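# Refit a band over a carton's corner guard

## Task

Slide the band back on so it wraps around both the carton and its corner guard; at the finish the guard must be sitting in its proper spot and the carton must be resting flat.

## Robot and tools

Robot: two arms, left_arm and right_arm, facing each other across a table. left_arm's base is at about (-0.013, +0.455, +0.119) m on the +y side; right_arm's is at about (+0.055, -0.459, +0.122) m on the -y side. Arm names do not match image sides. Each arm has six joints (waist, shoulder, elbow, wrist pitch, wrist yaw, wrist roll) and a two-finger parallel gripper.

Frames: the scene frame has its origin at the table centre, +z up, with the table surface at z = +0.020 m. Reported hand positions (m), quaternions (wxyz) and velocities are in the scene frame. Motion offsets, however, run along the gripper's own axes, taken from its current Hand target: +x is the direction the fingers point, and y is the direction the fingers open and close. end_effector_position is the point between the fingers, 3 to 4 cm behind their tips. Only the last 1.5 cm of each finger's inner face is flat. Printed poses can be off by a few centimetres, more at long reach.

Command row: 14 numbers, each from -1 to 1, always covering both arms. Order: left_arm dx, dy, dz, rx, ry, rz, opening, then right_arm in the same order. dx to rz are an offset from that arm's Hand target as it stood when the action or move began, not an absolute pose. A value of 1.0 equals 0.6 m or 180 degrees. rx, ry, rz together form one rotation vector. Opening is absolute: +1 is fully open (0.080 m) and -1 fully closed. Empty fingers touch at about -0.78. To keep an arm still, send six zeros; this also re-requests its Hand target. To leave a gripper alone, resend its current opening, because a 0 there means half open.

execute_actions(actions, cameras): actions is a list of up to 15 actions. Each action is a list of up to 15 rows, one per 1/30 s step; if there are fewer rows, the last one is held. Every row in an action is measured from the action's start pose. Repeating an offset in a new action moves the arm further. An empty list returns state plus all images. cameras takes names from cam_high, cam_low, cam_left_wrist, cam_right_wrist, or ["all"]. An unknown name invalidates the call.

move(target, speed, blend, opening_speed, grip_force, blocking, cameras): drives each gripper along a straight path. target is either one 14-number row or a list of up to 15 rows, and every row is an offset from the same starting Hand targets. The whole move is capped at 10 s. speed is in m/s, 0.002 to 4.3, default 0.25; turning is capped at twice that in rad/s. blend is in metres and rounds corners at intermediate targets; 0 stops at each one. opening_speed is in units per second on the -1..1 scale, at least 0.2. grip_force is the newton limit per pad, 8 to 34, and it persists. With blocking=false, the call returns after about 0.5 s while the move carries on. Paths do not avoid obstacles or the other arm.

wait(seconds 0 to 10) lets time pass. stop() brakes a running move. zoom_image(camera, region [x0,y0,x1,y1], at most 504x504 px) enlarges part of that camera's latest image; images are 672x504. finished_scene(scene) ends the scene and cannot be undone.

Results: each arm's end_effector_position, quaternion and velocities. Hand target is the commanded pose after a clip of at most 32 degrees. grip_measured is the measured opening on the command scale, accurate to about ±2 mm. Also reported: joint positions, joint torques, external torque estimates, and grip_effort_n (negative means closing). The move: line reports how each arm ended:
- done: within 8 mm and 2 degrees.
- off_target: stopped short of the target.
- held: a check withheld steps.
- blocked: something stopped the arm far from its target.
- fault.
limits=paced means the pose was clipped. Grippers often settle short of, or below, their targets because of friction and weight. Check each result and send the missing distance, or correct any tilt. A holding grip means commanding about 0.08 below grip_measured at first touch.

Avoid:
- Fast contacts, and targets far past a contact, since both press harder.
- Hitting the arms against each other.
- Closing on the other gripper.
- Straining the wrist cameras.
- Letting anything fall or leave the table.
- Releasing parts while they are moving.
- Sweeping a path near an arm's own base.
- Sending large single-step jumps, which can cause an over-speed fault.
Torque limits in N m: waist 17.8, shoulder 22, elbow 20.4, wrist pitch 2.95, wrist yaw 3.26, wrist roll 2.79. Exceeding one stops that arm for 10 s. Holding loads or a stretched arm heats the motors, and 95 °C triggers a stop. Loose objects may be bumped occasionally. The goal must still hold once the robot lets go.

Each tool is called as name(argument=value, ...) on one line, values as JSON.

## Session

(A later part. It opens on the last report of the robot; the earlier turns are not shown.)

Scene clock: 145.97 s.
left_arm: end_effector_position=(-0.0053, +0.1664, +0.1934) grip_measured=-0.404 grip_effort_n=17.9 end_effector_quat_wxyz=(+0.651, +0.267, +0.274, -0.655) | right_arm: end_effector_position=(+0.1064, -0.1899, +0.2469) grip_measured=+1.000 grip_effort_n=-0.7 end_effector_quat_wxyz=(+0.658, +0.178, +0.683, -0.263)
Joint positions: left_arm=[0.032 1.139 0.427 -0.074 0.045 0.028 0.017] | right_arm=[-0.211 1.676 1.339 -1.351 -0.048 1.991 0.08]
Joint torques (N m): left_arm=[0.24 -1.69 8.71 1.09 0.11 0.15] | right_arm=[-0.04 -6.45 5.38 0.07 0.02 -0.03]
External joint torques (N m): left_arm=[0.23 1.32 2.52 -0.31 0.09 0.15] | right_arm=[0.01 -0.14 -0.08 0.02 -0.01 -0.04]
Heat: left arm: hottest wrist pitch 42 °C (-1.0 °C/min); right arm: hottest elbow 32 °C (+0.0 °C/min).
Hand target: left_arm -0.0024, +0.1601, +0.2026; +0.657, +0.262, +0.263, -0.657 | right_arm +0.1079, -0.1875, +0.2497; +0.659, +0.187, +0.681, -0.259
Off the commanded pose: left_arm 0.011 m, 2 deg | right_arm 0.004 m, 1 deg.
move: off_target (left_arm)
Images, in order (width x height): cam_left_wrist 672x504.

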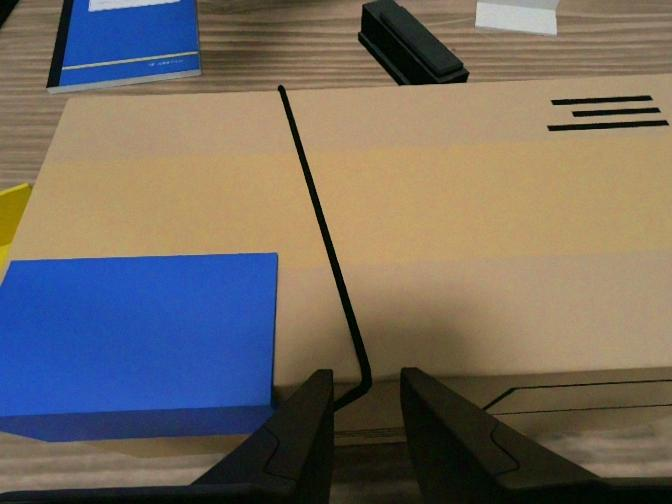

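move(target=[[0.008,0,0.001,0,0,0,-0.4,0,0,0,0,0,0,1],[0.008,0,0.001,0,0,0,-1,0,0,0,0,0,0,1]], cameras=["cam_left_wrist"], speed=0.05)

zoom_image(camera="cam_left_wrist", region=[260, 240, 480, 420])

Scene clock: 151.20 s.
left_arm: end_effector_position=(-0.0044, +0.1659, +0.1903) grip_measured=-0.771 grip_effort_n=-35.1 end_effector_quat_wxyz=(+0.650, +0.269, +0.279, -0.653) | right_arm: end_effector_position=(+0.1064, -0.1899, +0.2469) grip_measured=+1.000 grip_effort_n=-1.2 end_effector_quat_wxyz=(+0.658, +0.178, +0.683, -0.263)
Joint positions: left_arm=[0.036 1.155 0.43 -0.072 0.048 0.028 0] | right_arm=[-0.211 1.676 1.339 -1.351 -0.048 1.991 0.08]
Joint torques (N m): left_arm=[0.08 -0.67 8.4 2.77 -0.09 0.1] | right_arm=[-0.01 -6.44 5.35 0.08 0.01 -0.02]
External joint torques (N m): left_arm=[0.09 2.49 2.16 1.35 -0.11 0.09] | right_arm=[-0.03 -0.17 -0.09 0.02 -0.01 -0.02]
Heat: left arm: hottest wrist pitch 42 °C (-2.0 °C/min); right arm: hottest elbow 32 °C (+0.0 °C/min).
Hand target: left_arm -0.0024, +0.1562, +0.1997; +0.657, +0.262, +0.263, -0.657 | right_arm +0.1079, -0.1875, +0.2497; +0.659, +0.187, +0.681, -0.259
Off the commanded pose: left_arm 0.014 m, 2 deg | right_arm 0.004 m, 1 deg.
move: off_target (left_arm); target 2's new opening was sent with left_arm's hand 0.014 m and 2 deg from that target
Images, in order (width x height): cam_left_wrist 672x504.

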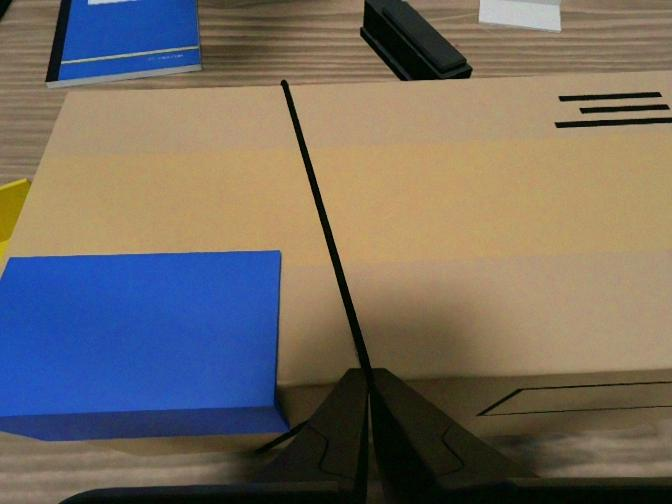

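Scaled by 2.291.

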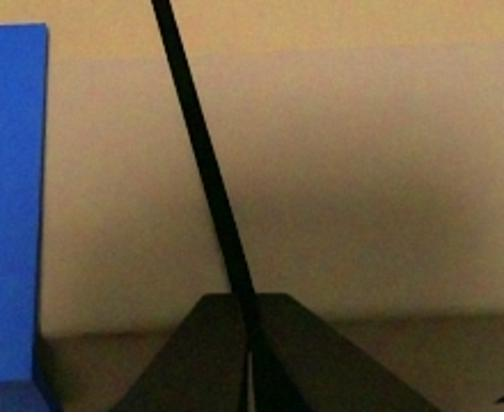

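move(target=[-0.018,0.0,-0.020,0,0,0,-1,0,0,0,0,0,0,1], cameras=["cam_left_wrist"], speed=0.03)

zoom_image(camera="cam_left_wrist", region=[260, 240, 480, 420])

Scene clock: 157.43 s.
left_arm: end_effector_position=(+0.0008, +0.1719, +0.1948) grip_measured=-0.772 grip_effort_n=-26.7 end_effector_quat_wxyz=(+0.661, +0.265, +0.271, -0.648) | right_arm: end_effector_position=(+0.1064, -0.1899, +0.2469) grip_measured=+1.000 grip_effort_n=-0.7 end_effector_quat_wxyz=(+0.658, +0.178, +0.683, -0.263)
Joint positions: left_arm=[0.048 1.102 0.41 -0.086 0.035 0.031 0] | right_arm=[-0.211 1.676 1.339 -1.351 -0.048 1.991 0.08]
Joint torques (N m): left_arm=[-0.15 -3.69 5.35 1.16 0.21 0.14] | right_arm=[0.01 -6.49 5.39 0.07 0.01 -0.02]
External joint torques (N m): left_arm=[-0.13 -0.84 -0.94 -0.27 0.19 0.14] | right_arm=[0.04 -0.25 -0.07 0 -0.02 -0.03]
Heat: left arm: hottest wrist pitch 44 °C (+0.0 °C/min); right arm: hottest elbow 32 °C (+0.0 °C/min).
Hand target: left_arm -0.0024, +0.1723, +0.1985; +0.657, +0.262, +0.263, -0.657 | right_arm +0.1079, -0.1875, +0.2497; +0.659, +0.187, +0.681, -0.259
Off the commanded pose: left_arm 0.005 m, 2 deg | right_arm 0.004 m, 1 deg.
move: done
Images, in order (width x height): cam_left_wrist 672x504.

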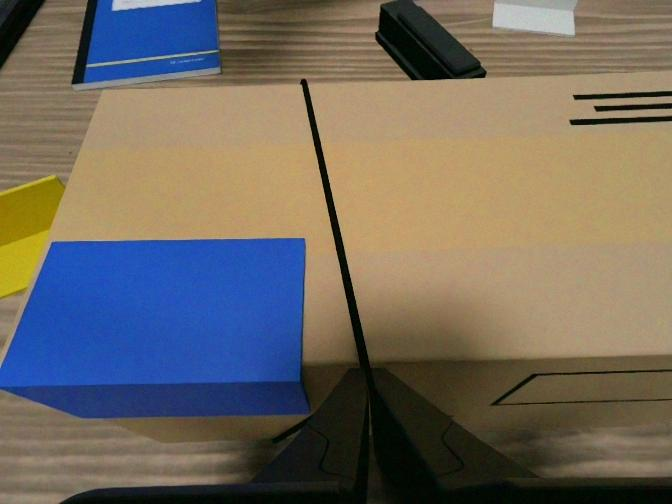

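Scaled by 2.291.

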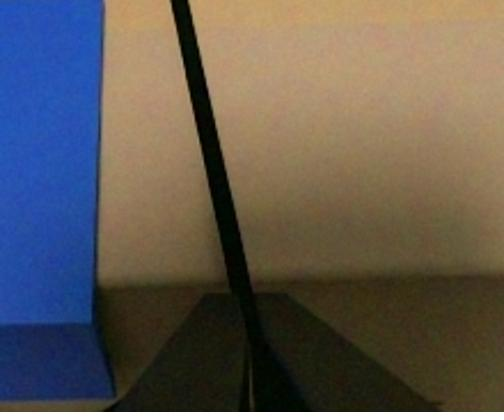

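move(target=[[-0.006,0.01,0,0,0,0,-1,0,0,0,0,0,0,1],[-0.006,0.097,0,0,0,0,-1,0,0,0,0,0,0,1]], cameras=["all"], speed=0.04, blend=0.003)

zoom_image(camera="cam_left_wrist", region=[260, 240, 480, 420])

Scene clock: 165.27 s.
left_arm: end_effector_position=(+0.0498, +0.1798, +0.1918) grip_measured=-0.772 grip_effort_n=-26.7 end_effector_quat_wxyz=(+0.649, +0.263, +0.275, -0.659) | right_arm: end_effector_position=(+0.1064, -0.1899, +0.2469) grip_measured=+1.000 grip_effort_n=-0.7 end_effector_quat_wxyz=(+0.658, +0.178, +0.683, -0.263)
Joint positions: left_arm=[0.354 1.14 0.427 -0.109 0.28 0.26 0] | right_arm=[-0.211 1.676 1.339 -1.351 -0.048 1.991 0.08]
Joint torques (N m): left_arm=[0.43 -1.88 8.51 0.9 0.11 0.12] | right_arm=[0 -6.43 5.41 0.07 0.01 -0.01]
External joint torques (N m): left_arm=[0.43 1.16 2.23 -0.5 -0.03 0.11] | right_arm=[-0.04 -0.17 -0.05 0.01 0 -0.02]
Heat: left arm: hottest wrist pitch 41 °C (-2.0 °C/min); right arm: hottest elbow 32 °C (+0.0 °C/min).
Hand target: left_arm +0.0558, +0.1750, +0.2009; +0.657, +0.262, +0.263, -0.657 | right_arm +0.1079, -0.1875, +0.2497; +0.659, +0.187, +0.681, -0.259
Off the commanded pose: left_arm 0.012 m, 2 deg | right_arm 0.004 m, 1 deg.
move: off_target (left_arm); blend cut to 0 m at target 1

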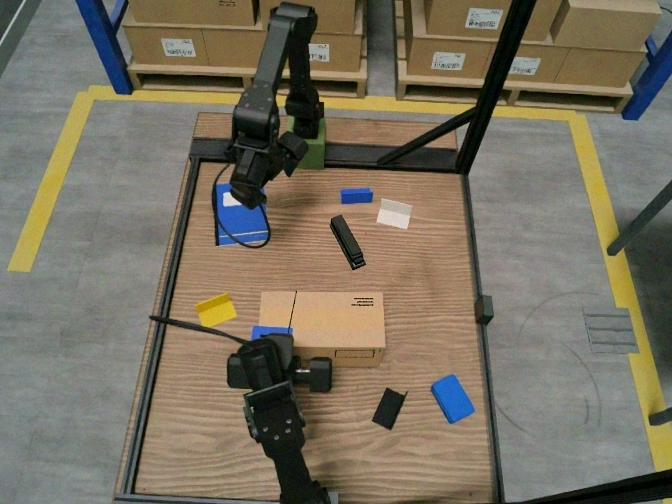

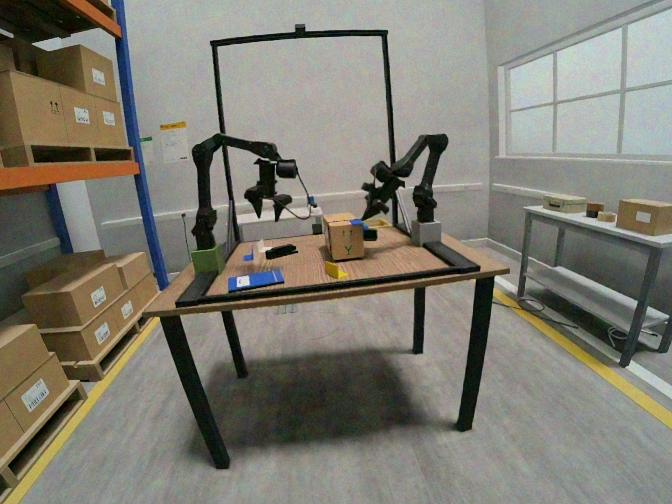

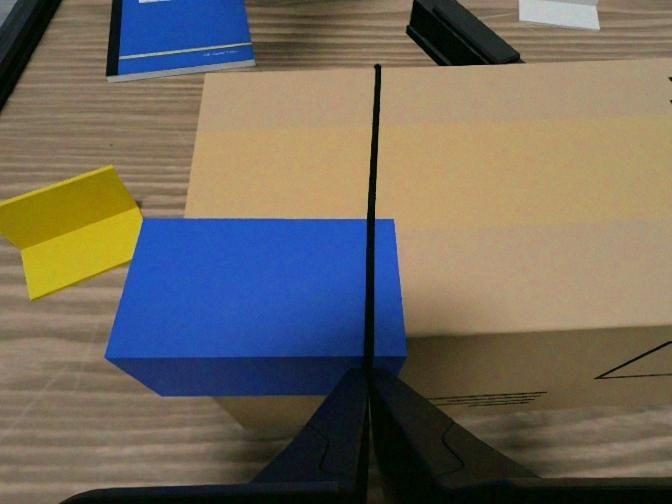

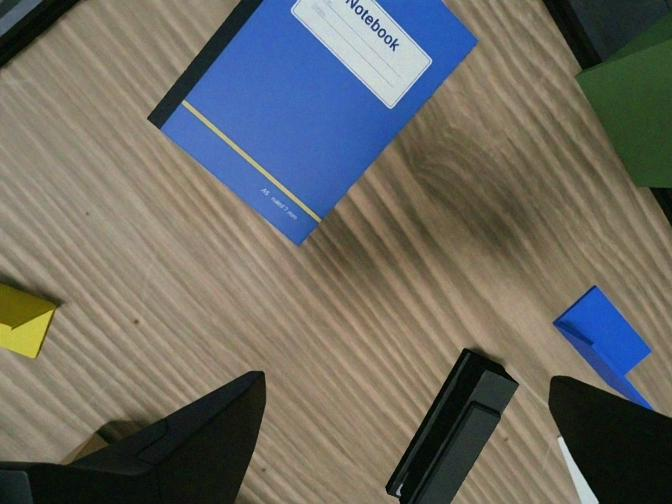

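Scaled by 2.291.

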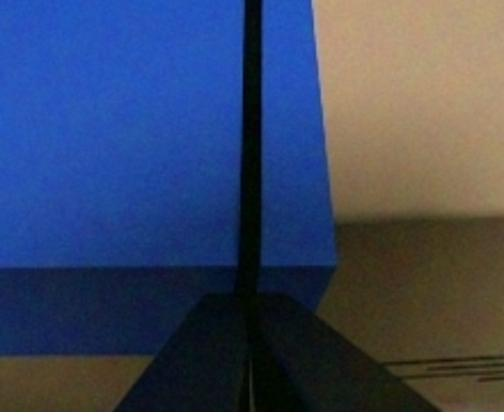

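move(target=[[0.01,0,-0.003,0,0,0,-1,0,0,0,0,0,0,1],[0.01,0,-0.003,0,0,0,-0.5,0,0,0,0,0,0,1],[-0.06,0,0.0,0,0,0,-0.5,0,0,0,0,0,0,1]], cameras=["cam_left_wrist","cam_low"], speed=0.04, opening_speed=0.5)

zoom_image(camera="cam_left_wrist", region=[100, 50, 480, 430])

zoom_image(camera="cam_low", region=[300, 190, 400, 275])

Scene clock: 179.23 s.
left_arm: end_effector_position=(+0.0529, +0.2059, +0.2128) grip_measured=-0.504 grip_effort_n=18.4 end_effector_quat_wxyz=(+0.651, +0.268, +0.282, -0.652) | right_arm: end_effector_position=(+0.1064, -0.1899, +0.2469) grip_measured=+1.000 grip_effort_n=-0.7 end_effector_quat_wxyz=(+0.658, +0.178, +0.683, -0.263)
Joint positions: left_arm=[0.418 0.973 0.455 -0.332 0.308 0.306 0.012] | right_arm=[-0.211 1.676 1.339 -1.351 -0.048 1.991 0.08]
Joint torques (N m): left_arm=[0.22 -2.33 9.1 0.98 0.35 0.13] | right_arm=[0.01 -6.46 5.38 0.07 0.01 -0.02]
External joint torques (N m): left_arm=[0.22 -0.06 2.54 -0.37 0.19 0.12] | right_arm=[0.01 -0.22 -0.08 0 -0.01 -0.03]
Heat: left arm: hottest wrist pitch 39 °C (-1.0 °C/min); right arm: hottest elbow 33 °C (+1.0 °C/min).
Hand target: left_arm +0.0558, +0.2010, +0.2257; +0.657, +0.262, +0.263, -0.657 | right_arm +0.1079, -0.1875, +0.2497; +0.659, +0.187, +0.681, -0.259
Off the commanded pose: left_arm 0.014 m, 2 deg | right_arm 0.004 m, 1 deg.
move: off_target (left_arm); target 2's new opening was sent with left_arm's hand 0.009 m and 2 deg from that target
Images, in order (width x height): cam_low 672x504, cam_left_wrist 672x504.

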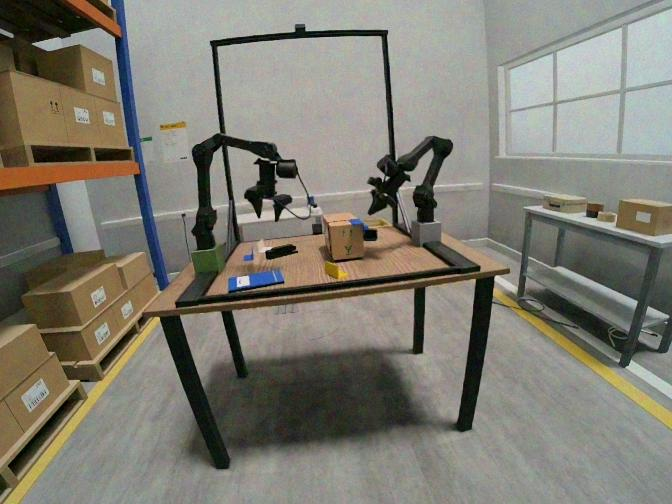

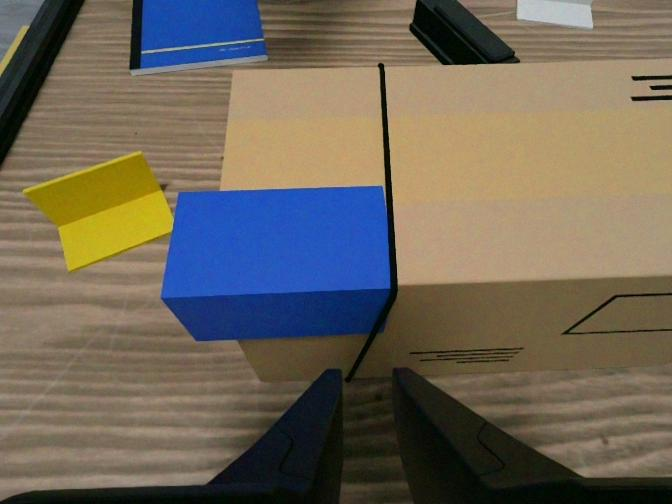

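Scaled by 1.326.

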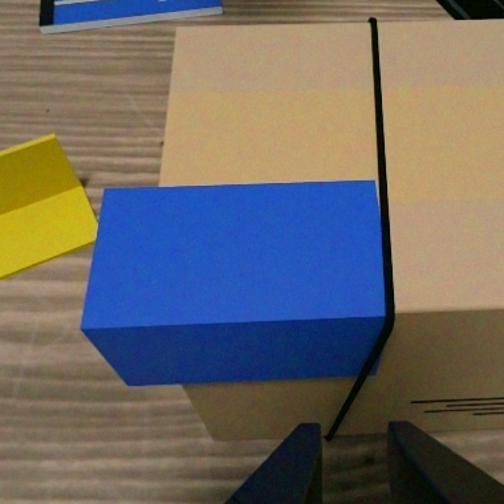

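Scaled by 5.040.

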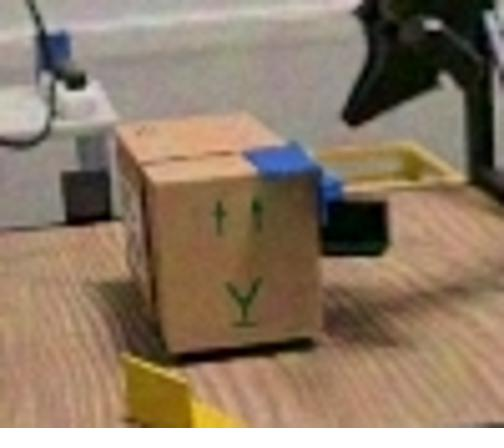

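move(target=[[0,0.157,0,0,0,0,-1,0,0,0,0,0,0,1],[0.087,0.157,0.0145,0,0,0,-1,0,0,0,0,0,0,1]], cameras=["all"], speed=0.1)

Scene clock: 203.33 s.
left_arm: end_effector_position=(+0.1431, +0.1638, +0.1873) grip_measured=-0.774 grip_effort_n=-18.8 end_effector_quat_wxyz=(+0.649, +0.263, +0.280, -0.656) | right_arm: end_effector_position=(+0.1064, -0.1899, +0.2469) grip_measured=+1.000 grip_effort_n=-0.7 end_effector_quat_wxyz=(+0.658, +0.178, +0.683, -0.263)
Joint positions: left_arm=[0.691 1.462 0.651 -0.125 0.493 0.535 0] | right_arm=[-0.211 1.676 1.339 -1.351 -0.048 1.991 0.08]
Joint torques (N m): left_arm=[-0.09 -3.3 8.01 2.03 0.13 -0.1] | right_arm=[-0.02 -6.46 5.39 0.07 0.02 -0.01]
External joint torques (N m): left_arm=[-0.05 1.63 2.29 0.83 -0.13 -0.1] | right_arm=[-0.02 -0.25 -0.05 0 -0.01 -0.02]
Heat: left arm: hottest wrist pitch 36 °C (-6.1 °C/min); right arm: hottest elbow 33 °C (+1.0 °C/min).
Hand target: left_arm +0.1500, +0.1572, +0.1960; +0.657, +0.262, +0.263, -0.657 | right_arm +0.1079, -0.1875, +0.2497; +0.659, +0.187, +0.681, -0.259
Off the commanded pose: left_arm 0.013 m, 2 deg | right_arm 0.004 m, 1 deg.
move: off_target (left_arm)

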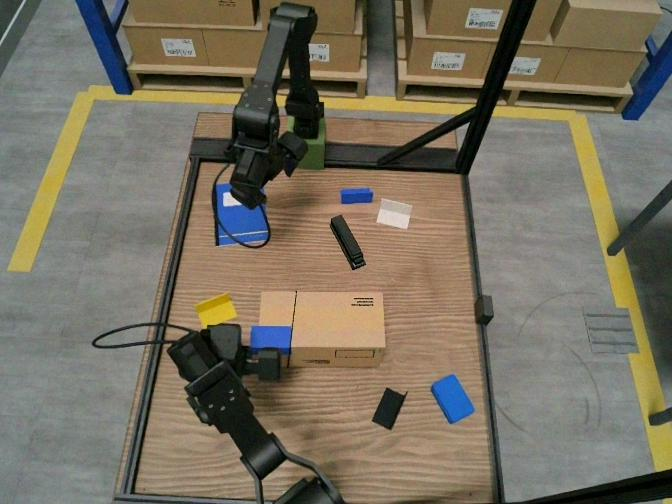

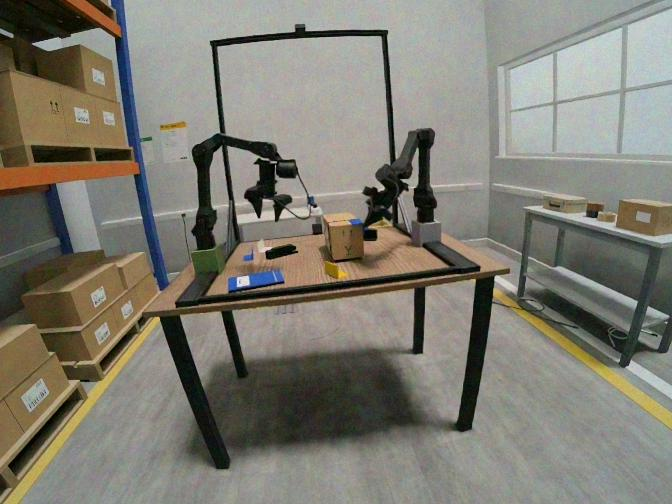

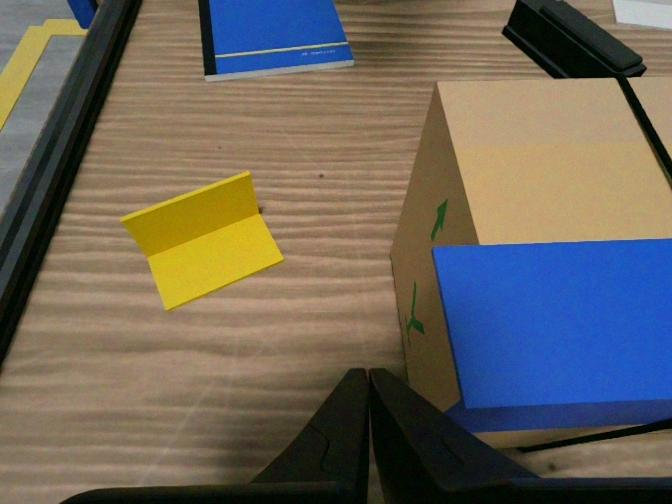

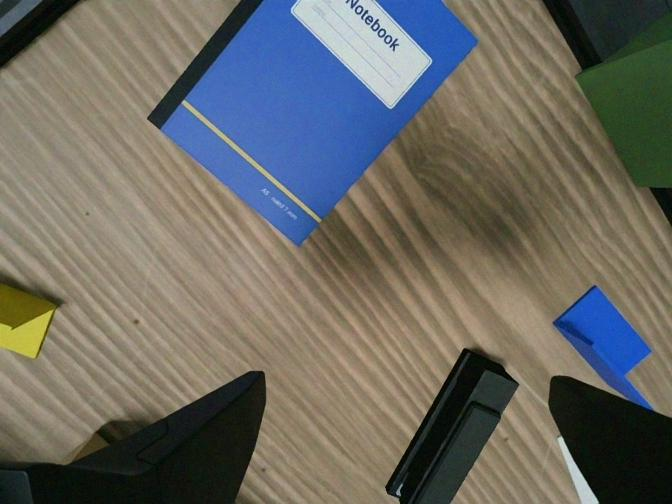

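move(target=[0,-0.055,0,0,0,0,-1,0,0,0,0,0,0,1], cameras=["cam_left_wrist","cam_high"], speed=0.04)

Scene clock: 208.03 s.
left_arm: end_effector_position=(+0.1215, +0.1593, +0.1925) grip_measured=-0.774 grip_effort_n=-17.0 end_effector_quat_wxyz=(+0.659, +0.263, +0.274, -0.649) | right_arm: end_effector_position=(+0.1064, -0.1899, +0.2469) grip_measured=+1.000 grip_effort_n=-0.7 end_effector_quat_wxyz=(+0.658, +0.178, +0.683, -0.263)
Joint positions: left_arm=[0.598 1.39 0.6 -0.088 0.418 0.441 0] | right_arm=[-0.211 1.676 1.339 -1.351 -0.048 1.991 0.08]
Joint torques (N m): left_arm=[-0.64 -4.7 4.36 1.96 0.34 -0.11] | right_arm=[0.01 -6.44 5.36 0.06 0.01 -0.01]
External joint torques (N m): left_arm=[-0.65 -0.19 -1.53 0.68 0.13 -0.11] | right_arm=[-0.03 -0.23 -0.1 -0.03 0 -0.01]
Heat: left arm: hottest wrist pitch 37 °C (-5.1 °C/min); right arm: hottest elbow 33 °C (+1.0 °C/min).
Hand target: left_arm +0.1170, +0.1572, +0.1960; +0.657, +0.262, +0.263, -0.657 | right_arm +0.1079, -0.1875, +0.2497; +0.659, +0.187, +0.681, -0.259
Off the commanded pose: left_arm 0.006 m, 2 deg | right_arm 0.004 m, 1 deg.
move: done
Images, in order (width x height): cam_high 672x504, cam_left_wrist 672x504.

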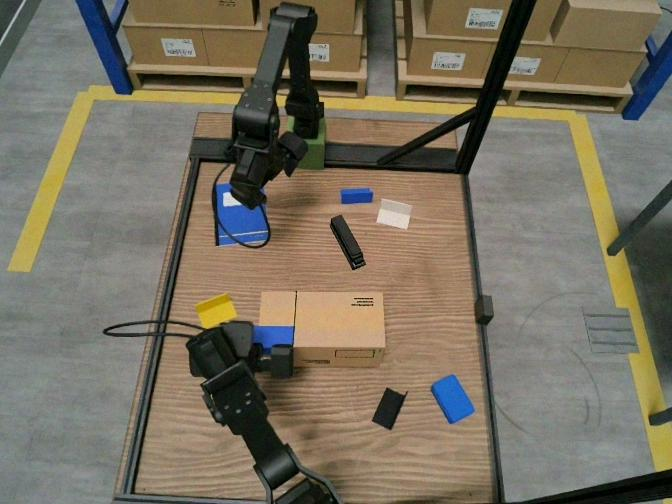

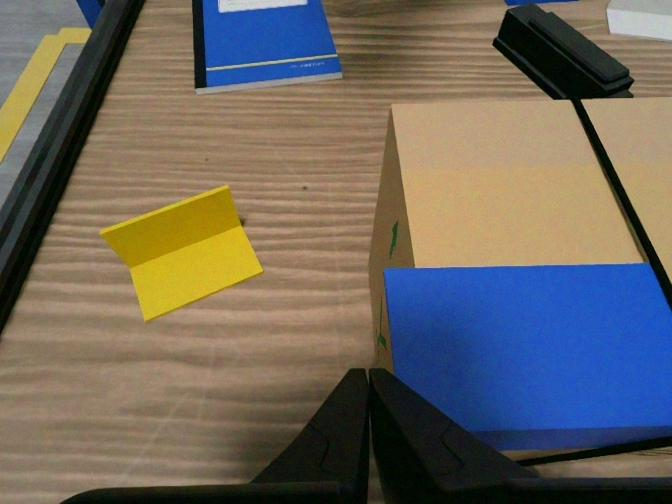

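move(target=[0,-0.026,0,0,0,0,-1,0,0,0,0,0,0,1], cameras=["cam_left_wrist","cam_high"], speed=0.04)

Scene clock: 211.57 s.
left_arm: end_effector_position=(+0.1086, +0.1594, +0.1929) grip_measured=-0.775 grip_effort_n=-15.6 end_effector_quat_wxyz=(+0.663, +0.264, +0.274, -0.645) | right_arm: end_effector_position=(+0.1064, -0.1899, +0.2469) grip_measured=+1.000 grip_effort_n=-0.7 end_effector_quat_wxyz=(+0.658, +0.178, +0.683, -0.263)
Joint positions: left_arm=[0.544 1.35 0.568 -0.074 0.372 0.393 0] | right_arm=[-0.211 1.676 1.339 -1.351 -0.048 1.991 0.08]
Joint torques (N m): left_arm=[-1.08 -4.52 4.2 1.83 0.57 -0.13] | right_arm=[0.04 -6.45 5.37 0.07 0 -0.02]
External joint torques (N m): left_arm=[-1.07 -0.26 -1.7 0.53 0.38 -0.13] | right_arm=[0.05 -0.23 -0.07 0 -0.03 -0.03]
Heat: left arm: hottest wrist pitch 37 °C (-5.0 °C/min); right arm: hottest elbow 33 °C (+1.0 °C/min).
Hand target: left_arm +0.1014, +0.1572, +0.1960; +0.657, +0.262, +0.263, -0.657 | right_arm +0.1079, -0.1875, +0.2497; +0.659, +0.187, +0.681, -0.259
Off the commanded pose: left_arm 0.008 m, 2 deg | right_arm 0.004 m, 1 deg.
move: done
Images, in order (width x height): cam_high 672x504, cam_left_wrist 672x504.

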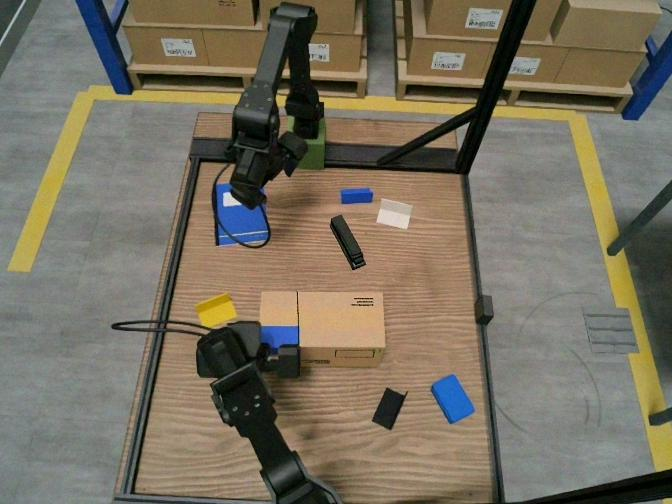

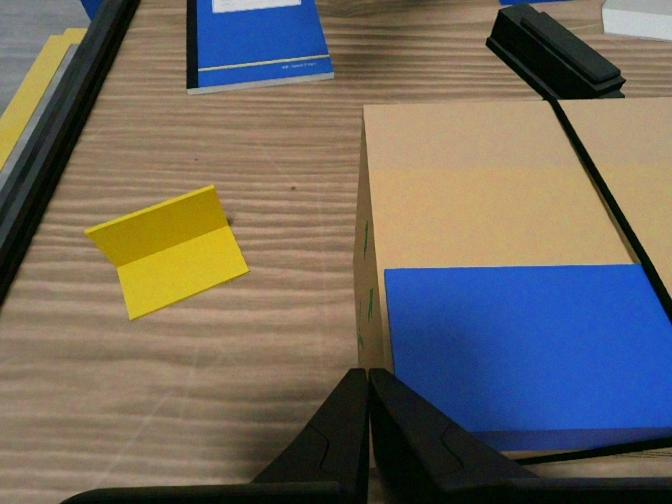

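move(target=[[-0.02,0.025,-0.003,0,0,0,-1,0,0,0,0,0,0,1],[-0.097,0.023,-0.003,0,0,0,-1,0,0,0,0,0,0,1],[-0.079,-0.136,-0.009,0,0,0,-0.4,0,0,0,0,0,0,1]], cameras=["cam_left_wrist","cam_high"], speed=0.12, blend=[0.005,0.015,0])

zoom_image(camera="cam_high", region=[240, 270, 400, 390])

Scene clock: 220.43 s.
left_arm: end_effector_position=(+0.0201, +0.1961, +0.2226) grip_measured=-0.404 grip_effort_n=18.4 end_effector_quat_wxyz=(+0.655, +0.266, +0.272, -0.653) | right_arm: end_effector_position=(+0.1064, -0.1899, +0.2469) grip_measured=+1.000 grip_effort_n=-0.7 end_effector_quat_wxyz=(+0.658, +0.178, +0.683, -0.263)
Joint positions: left_arm=[0.197 0.93 0.461 -0.324 0.154 0.145 0.017] | right_arm=[-0.211 1.676 1.339 -1.351 -0.048 1.991 0.08]
Joint torques (N m): left_arm=[-0.19 -2.27 5.24 2.33 -0.07 -0.09] | right_arm=[0.02 -6.44 5.4 0.07 0.02 -0.02]
External joint torques (N m): left_arm=[-0.18 -0.15 -1.42 0.92 -0.15 -0.09] | right_arm=[0.03 -0.21 -0.06 -0.01 -0.01 -0.03]
Heat: left arm: hottest wrist pitch 38 °C (-5.0 °C/min); right arm: hottest elbow 33 °C (+1.0 °C/min).
Hand target: left_arm +0.0198, +0.1953, +0.2248; +0.657, +0.262, +0.263, -0.657 | right_arm +0.1079, -0.1875, +0.2497; +0.659, +0.187, +0.681, -0.259
Off the commanded pose: left_arm 0.002 m, 1 deg | right_arm 0.004 m, 1 deg.
move: done
Images, in order (width x height): cam_high 672x504, cam_left_wrist 672x504.

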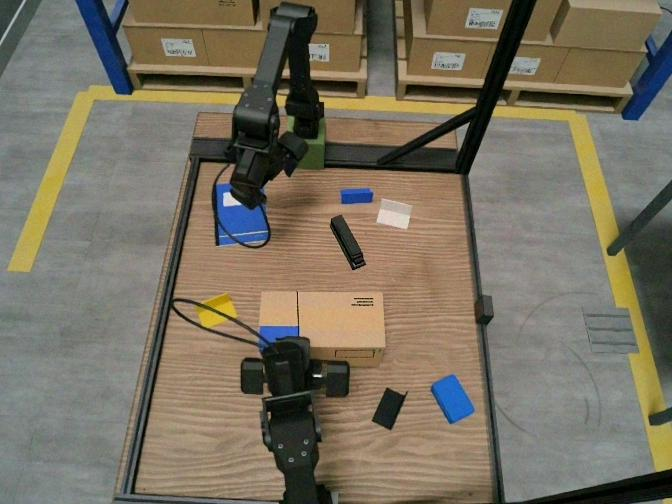

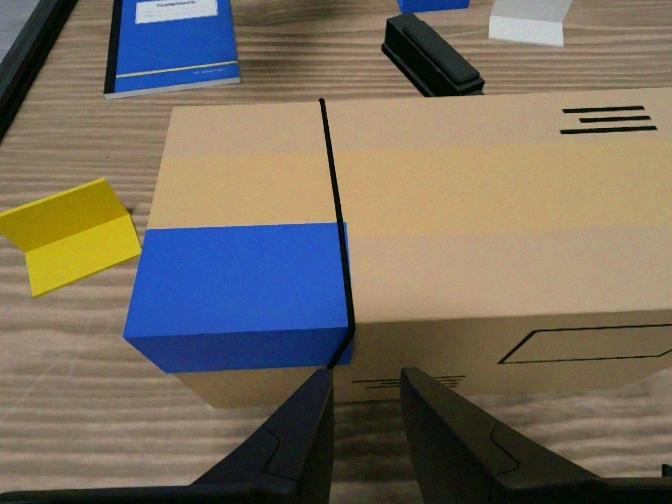

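Scaled by 3.150.

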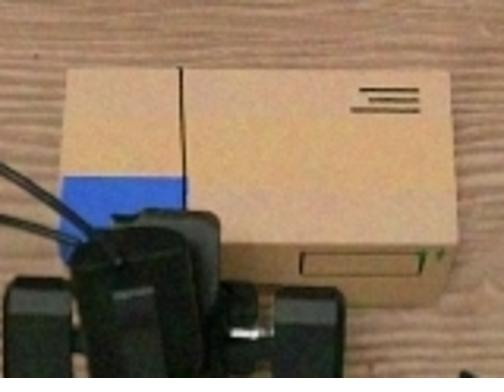

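move(target=[0.061,0.006,0.018,0,0,0,-0.4,0,0,0,0,0,0,1], cameras=["cam_left_wrist"], speed=0.07)

zoom_image(camera="cam_left_wrist", region=[260, 240, 480, 420])

Scene clock: 227.47 s.
left_arm: end_effector_position=(+0.0244, +0.1676, +0.1997) grip_measured=-0.404 grip_effort_n=18.4 end_effector_quat_wxyz=(+0.655, +0.268, +0.277, -0.650) | right_arm: end_effector_position=(+0.1064, -0.1899, +0.2469) grip_measured=+1.000 grip_effort_n=-0.7 end_effector_quat_wxyz=(+0.658, +0.178, +0.683, -0.263)
Joint positions: left_arm=[0.183 1.139 0.461 -0.123 0.14 0.131 0.017] | right_arm=[-0.211 1.676 1.339 -1.351 -0.048 1.991 0.08]
Joint torques (N m): left_arm=[-0.13 -1.78 7.52 2.32 -0.08 -0.08] | right_arm=[0 -6.49 5.38 0.07 0.01 -0.02]
External joint torques (N m): left_arm=[-0.12 1.31 1.27 0.93 -0.15 -0.09] | right_arm=[0 -0.22 -0.06 0.02 -0.01 -0.03]
Heat: left arm: hottest wrist pitch 39 °C (-2.0 °C/min); right arm: hottest elbow 33 °C (+1.0 °C/min).
Hand target: left_arm +0.0234, +0.1613, +0.2074; +0.657, +0.262, +0.263, -0.657 | right_arm +0.1079, -0.1875, +0.2497; +0.659, +0.187, +0.681, -0.259
Off the commanded pose: left_arm 0.010 m, 2 deg | right_arm 0.004 m, 1 deg.
move: off_target (left_arm)
Images, in order (width x height): cam_left_wrist 672x504.

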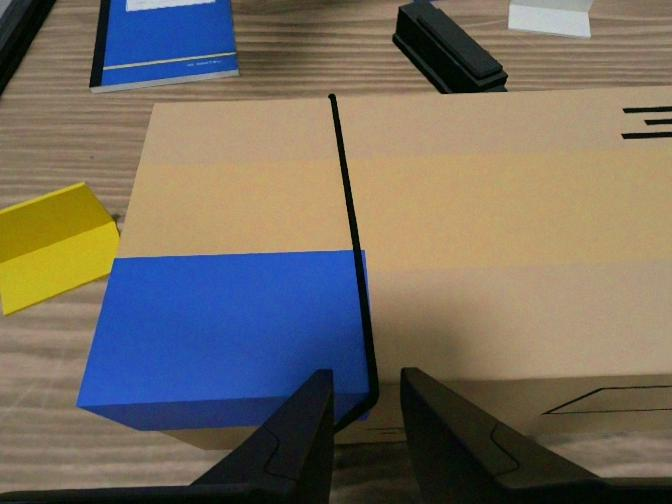

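Scaled by 2.291.

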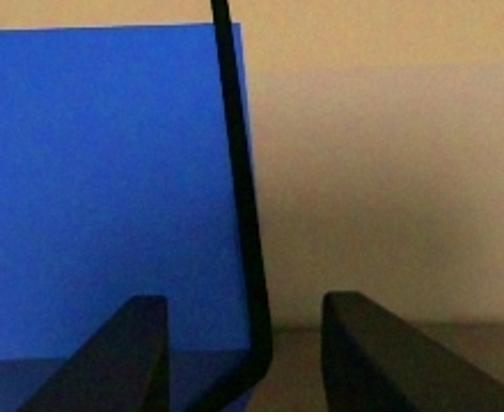

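move(target=[[0.01,-0.003,-0.001,0,0,0,-0.4,0,0,0,0,0,0,1],[0.01,-0.003,-0.001,0,0,0,-1,0,0,0,0,0,0,1]], cameras=["cam_left_wrist"], speed=0.05)

zoom_image(camera="cam_left_wrist", region=[260, 240, 480, 420])

Scene clock: 232.03 s.
left_arm: end_effector_position=(+0.0228, +0.1618, +0.1985) grip_measured=-0.772 grip_effort_n=-29.1 end_effector_quat_wxyz=(+0.657, +0.265, +0.272, -0.652) | right_arm: end_effector_position=(+0.1064, -0.1899, +0.2469) grip_measured=+1.000 grip_effort_n=-0.7 end_effector_quat_wxyz=(+0.658, +0.178, +0.683, -0.263)
Joint positions: left_arm=[0.17 1.165 0.461 -0.083 0.131 0.122 0] | right_arm=[-0.211 1.676 1.339 -1.351 -0.048 1.991 0.08]
Joint torques (N m): left_arm=[-0.1 -1.55 6.94 2 -0.02 -0.06] | right_arm=[0.02 -6.44 5.39 0.05 0 -0.03]
External joint torques (N m): left_arm=[-0.11 1.7 0.69 0.59 -0.08 -0.06] | right_arm=[0.05 -0.18 -0.07 -0.01 -0.02 -0.03]
Heat: left arm: hottest wrist pitch 39 °C (-1.0 °C/min); right arm: hottest elbow 33 °C (+1.0 °C/min).
Hand target: left_arm +0.0216, +0.1574, +0.2029; +0.657, +0.262, +0.263, -0.657 | right_arm +0.1079, -0.1875, +0.2497; +0.659, +0.187, +0.681, -0.259
Off the commanded pose: left_arm 0.006 m, 1 deg | right_arm 0.004 m, 1 deg.
move: done
Images, in order (width x height): cam_left_wrist 672x504.

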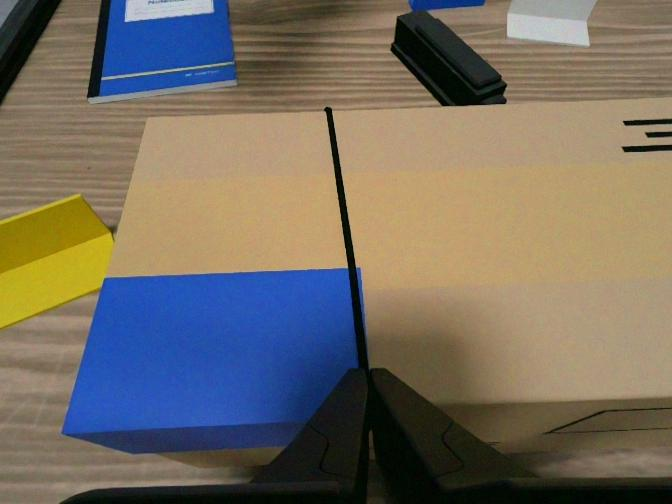

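Scaled by 2.291.

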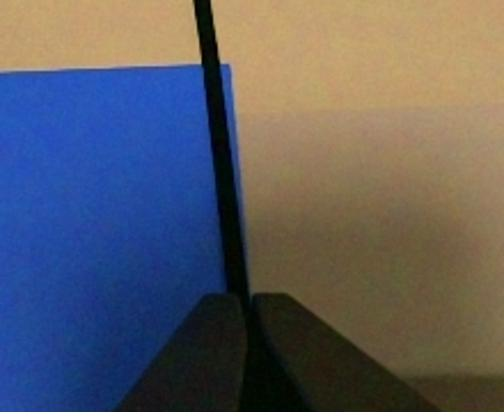

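move(target=[[-0.026,0,-0.004,0,0,0,-1,0,0,0,0,0,0,1],[-0.029,0.02,0.006,0,0,0,-1,0,0,0,0,0,0,1]], cameras=["cam_left_wrist"], speed=0.04)

zoom_image(camera="cam_left_wrist", region=[260, 240, 480, 420])

Scene clock: 240.13 s.
left_arm: end_effector_position=(+0.0312, +0.1734, +0.2063) grip_measured=-0.772 grip_effort_n=-27.2 end_effector_quat_wxyz=(+0.654, +0.268, +0.276, -0.652) | right_arm: end_effector_position=(+0.1064, -0.1899, +0.2469) grip_measured=+1.000 grip_effort_n=-0.7 end_effector_quat_wxyz=(+0.658, +0.178, +0.683, -0.263)
Joint positions: left_arm=[0.229 1.102 0.472 -0.175 0.176 0.168 0] | right_arm=[-0.211 1.676 1.339 -1.351 -0.048 1.991 0.08]
Joint torques (N m): left_arm=[0.16 -2.08 9.12 0.93 0.25 0.13] | right_arm=[0.04 -6.42 5.38 0.06 0.01 -0.02]
External joint torques (N m): left_arm=[0.17 0.86 2.74 -0.47 0.17 0.12] | right_arm=[0.03 -0.07 -0.15 -0.01 -0.01 -0.03]
Heat: left arm: hottest wrist pitch 39 °C (+0.0 °C/min); right arm: hottest elbow 33 °C (+0.0 °C/min).
Hand target: left_arm +0.0336, +0.1675, +0.2175; +0.657, +0.262, +0.263, -0.657 | right_arm +0.1079, -0.1875, +0.2497; +0.659, +0.187, +0.681, -0.259
Off the commanded pose: left_arm 0.013 m, 2 deg | right_arm 0.004 m, 1 deg.
move: off_target (left_arm)
Images, in order (width x height): cam_left_wrist 672x504.

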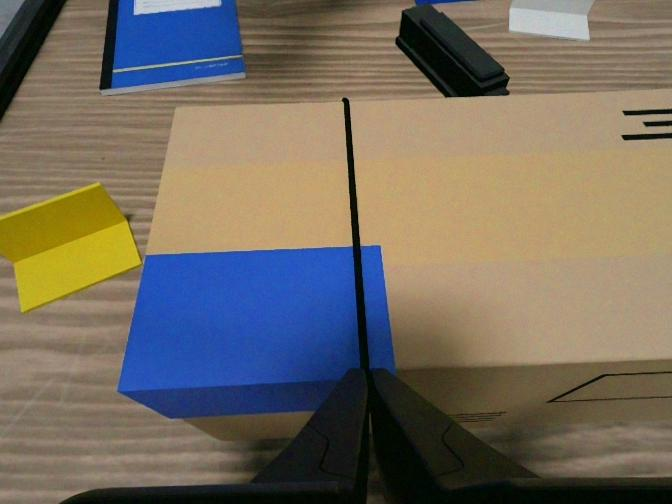

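Scaled by 2.291.

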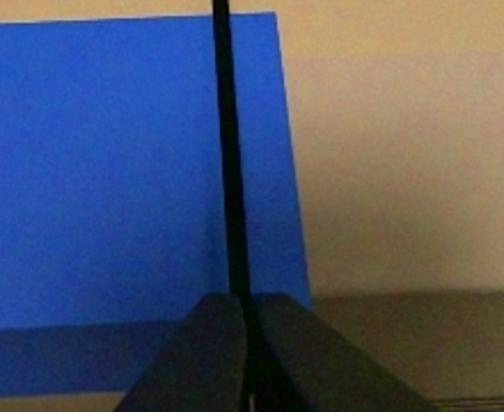

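move(target=[-0.004,0.058,0.004,0,0,0,-1,0,0,0,0,0,0,1], cameras=["cam_left_wrist"], speed=0.04)

zoom_image(camera="cam_left_wrist", region=[260, 240, 480, 420])

Scene clock: 245.10 s.
left_arm: end_effector_position=(+0.0626, +0.1732, +0.2089) grip_measured=-0.772 grip_effort_n=-27.2 end_effector_quat_wxyz=(+0.649, +0.267, +0.278, -0.656) | right_arm: end_effector_position=(+0.1064, -0.1899, +0.2469) grip_measured=+1.000 grip_effort_n=-0.7 end_effector_quat_wxyz=(+0.658, +0.178, +0.683, -0.263)
Joint positions: left_arm=[0.398 1.16 0.521 -0.201 0.303 0.295 0] | right_arm=[-0.211 1.676 1.339 -1.351 -0.048 1.991 0.08]
Joint torques (N m): left_arm=[0.61 -2.42 9.21 0.97 0.13 0.1] | right_arm=[0.01 -6.42 5.39 0.06 0.01 -0.02]
External joint torques (N m): left_arm=[0.59 0.86 2.9 -0.38 -0.02 0.1] | right_arm=[0.06 -0.21 -0.06 -0.02 -0.02 -0.03]
Heat: left arm: hottest wrist pitch 38 °C (+0.0 °C/min); right arm: hottest elbow 33 °C (+0.0 °C/min).
Hand target: left_arm +0.0684, +0.1676, +0.2208; +0.657, +0.262, +0.263, -0.657 | right_arm +0.1079, -0.1875, +0.2497; +0.659, +0.187, +0.681, -0.259
Off the commanded pose: left_arm 0.014 m, 2 deg | right_arm 0.004 m, 1 deg.
move: off_target (left_arm)
Images, in order (width x height): cam_left_wrist 672x504.

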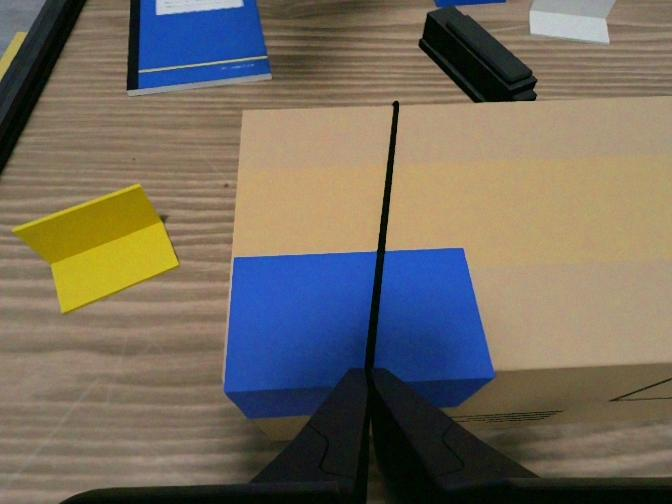

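Scaled by 2.291.

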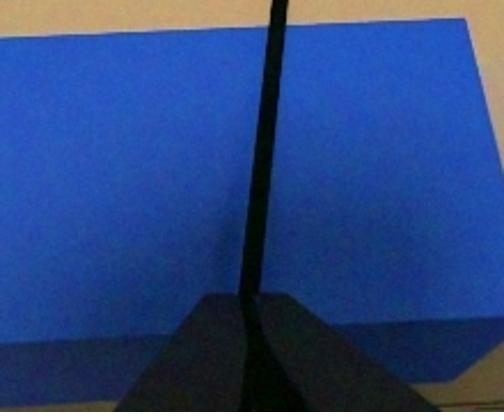

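move(target=[[0.014,0.0,-0.004,0,0,0,-1,0,0,0,0,0,0,1],[0.014,0.0,-0.004,0,0,0,-0.55,0,0,0,0,0,0,1],[-0.05,0.0,-0.002,0,0,0,-0.55,0,0,0,0,0,0,1]], cameras=["cam_left_wrist"], speed=0.04, opening_speed=0.4)

zoom_image(camera="cam_left_wrist", region=[200, 60, 560, 430])

Scene clock: 253.27 s.
left_arm: end_effector_position=(+0.0654, +0.1947, +0.2271) grip_measured=-0.554 grip_effort_n=18.4 end_effector_quat_wxyz=(+0.651, +0.267, +0.283, -0.652) | right_arm: end_effector_position=(+0.1064, -0.1899, +0.2469) grip_measured=+1.000 grip_effort_n=-1.2 end_effector_quat_wxyz=(+0.658, +0.178, +0.683, -0.263)
Joint positions: left_arm=[0.456 1.039 0.544 -0.365 0.334 0.335 0.01] | right_arm=[-0.211 1.676 1.339 -1.351 -0.048 1.991 0.08]
Joint torques (N m): left_arm=[0.23 -2.81 9.06 0.98 0.37 0.13] | right_arm=[0.03 -6.46 5.43 0.06 0.01 -0.02]
External joint torques (N m): left_arm=[0.22 -0.18 2.58 -0.33 0.2 0.13] | right_arm=[0.02 -0.16 -0.05 0 -0.01 -0.02]
Heat: left arm: hottest wrist pitch 38 °C (+1.0 °C/min); right arm: hottest elbow 33 °C (+0.0 °C/min).
Hand target: left_arm +0.0684, +0.1902, +0.2406; +0.657, +0.262, +0.263, -0.657 | right_arm +0.1079, -0.1875, +0.2497; +0.659, +0.187, +0.681, -0.259
Off the commanded pose: left_arm 0.015 m, 3 deg | right_arm 0.004 m, 1 deg.
move: off_target (left_arm); target 2's new opening was sent with left_arm's hand 0.011 m and 2 deg from that target
Images, in order (width x height): cam_left_wrist 672x504.

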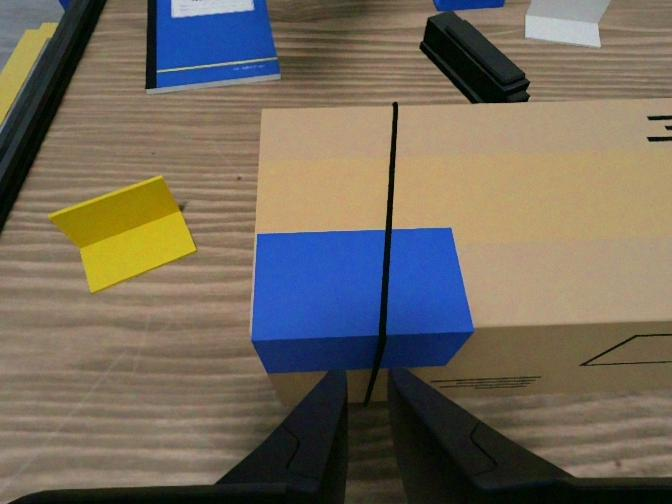

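Scaled by 1.362.

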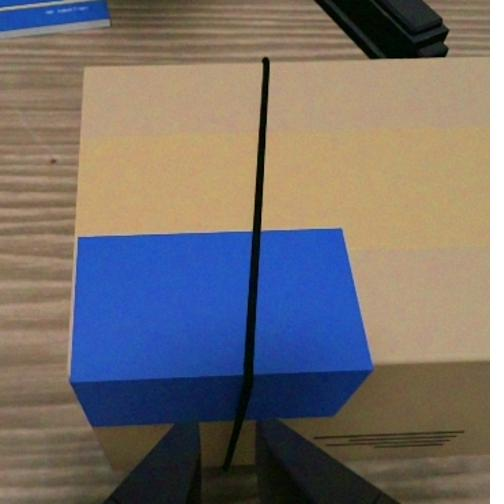

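move(target=[-0.05,0,0,0,0,0,-0.55,-0.044,0.095,-0.195,-0.658,-0.173,0.294,0], cameras=["all"], speed=0.3)

Scene clock: 269.70 s.
left_arm: end_effector_position=(+0.0658, +0.2155, +0.2480) grip_measured=-0.554 grip_effort_n=18.4 end_effector_quat_wxyz=(+0.651, +0.267, +0.282, -0.652) | right_arm: end_effector_position=(+0.0486, -0.0702, +0.2665) grip_measured=+0.003 grip_effort_n=-16.5 end_effector_quat_wxyz=(+0.651, -0.281, +0.274, +0.650)
Joint positions: left_arm=[0.521 0.93 0.585 -0.533 0.377 0.387 0.01] | right_arm=[0.03 1.47 0.974 -0.311 0.024 0.012 0.035]
Joint torques (N m): left_arm=[0.29 -2.26 9.27 0.95 0.4 0.11] | right_arm=[-0.22 -6.51 4.71 2.52 -0.16 -0.13]
External joint torques (N m): left_arm=[0.29 -0.13 2.57 -0.37 0.2 0.1] | right_arm=[-0.2 -0.56 -1.99 1.09 -0.17 -0.14]
Heat: left arm: hottest wrist pitch 37 °C (+0.0 °C/min); right arm: hottest elbow 33 °C (+0.0 °C/min).
Hand target: left_arm +0.0684, +0.2119, +0.2613; +0.657, +0.262, +0.263, -0.657 | right_arm +0.0497, -0.0698, +0.2697; +0.653, -0.271, +0.271, +0.653
Off the commanded pose: left_arm 0.014 m, 2 deg | right_arm 0.003 m, 1 deg.
move: off_target (left_arm)

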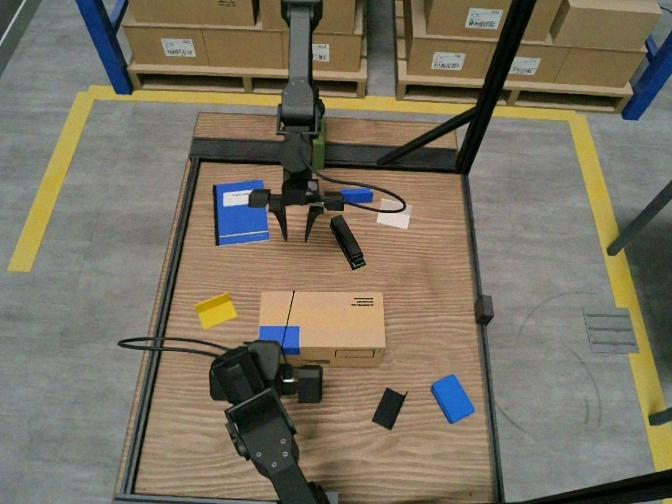

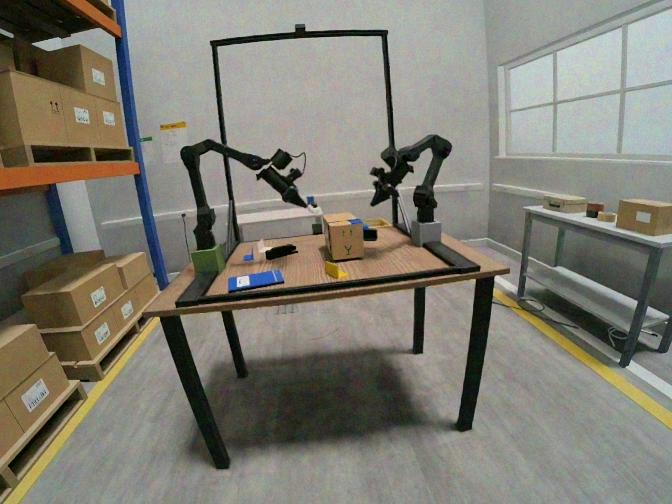

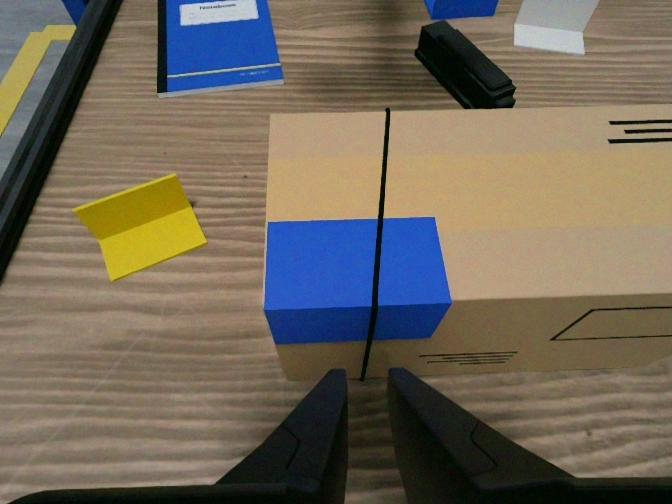

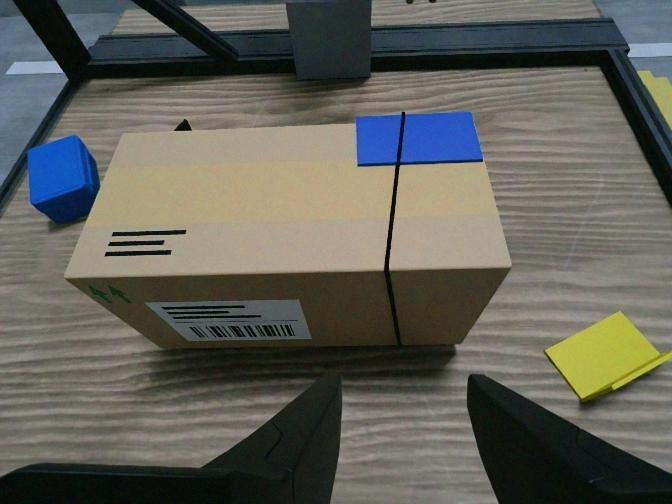

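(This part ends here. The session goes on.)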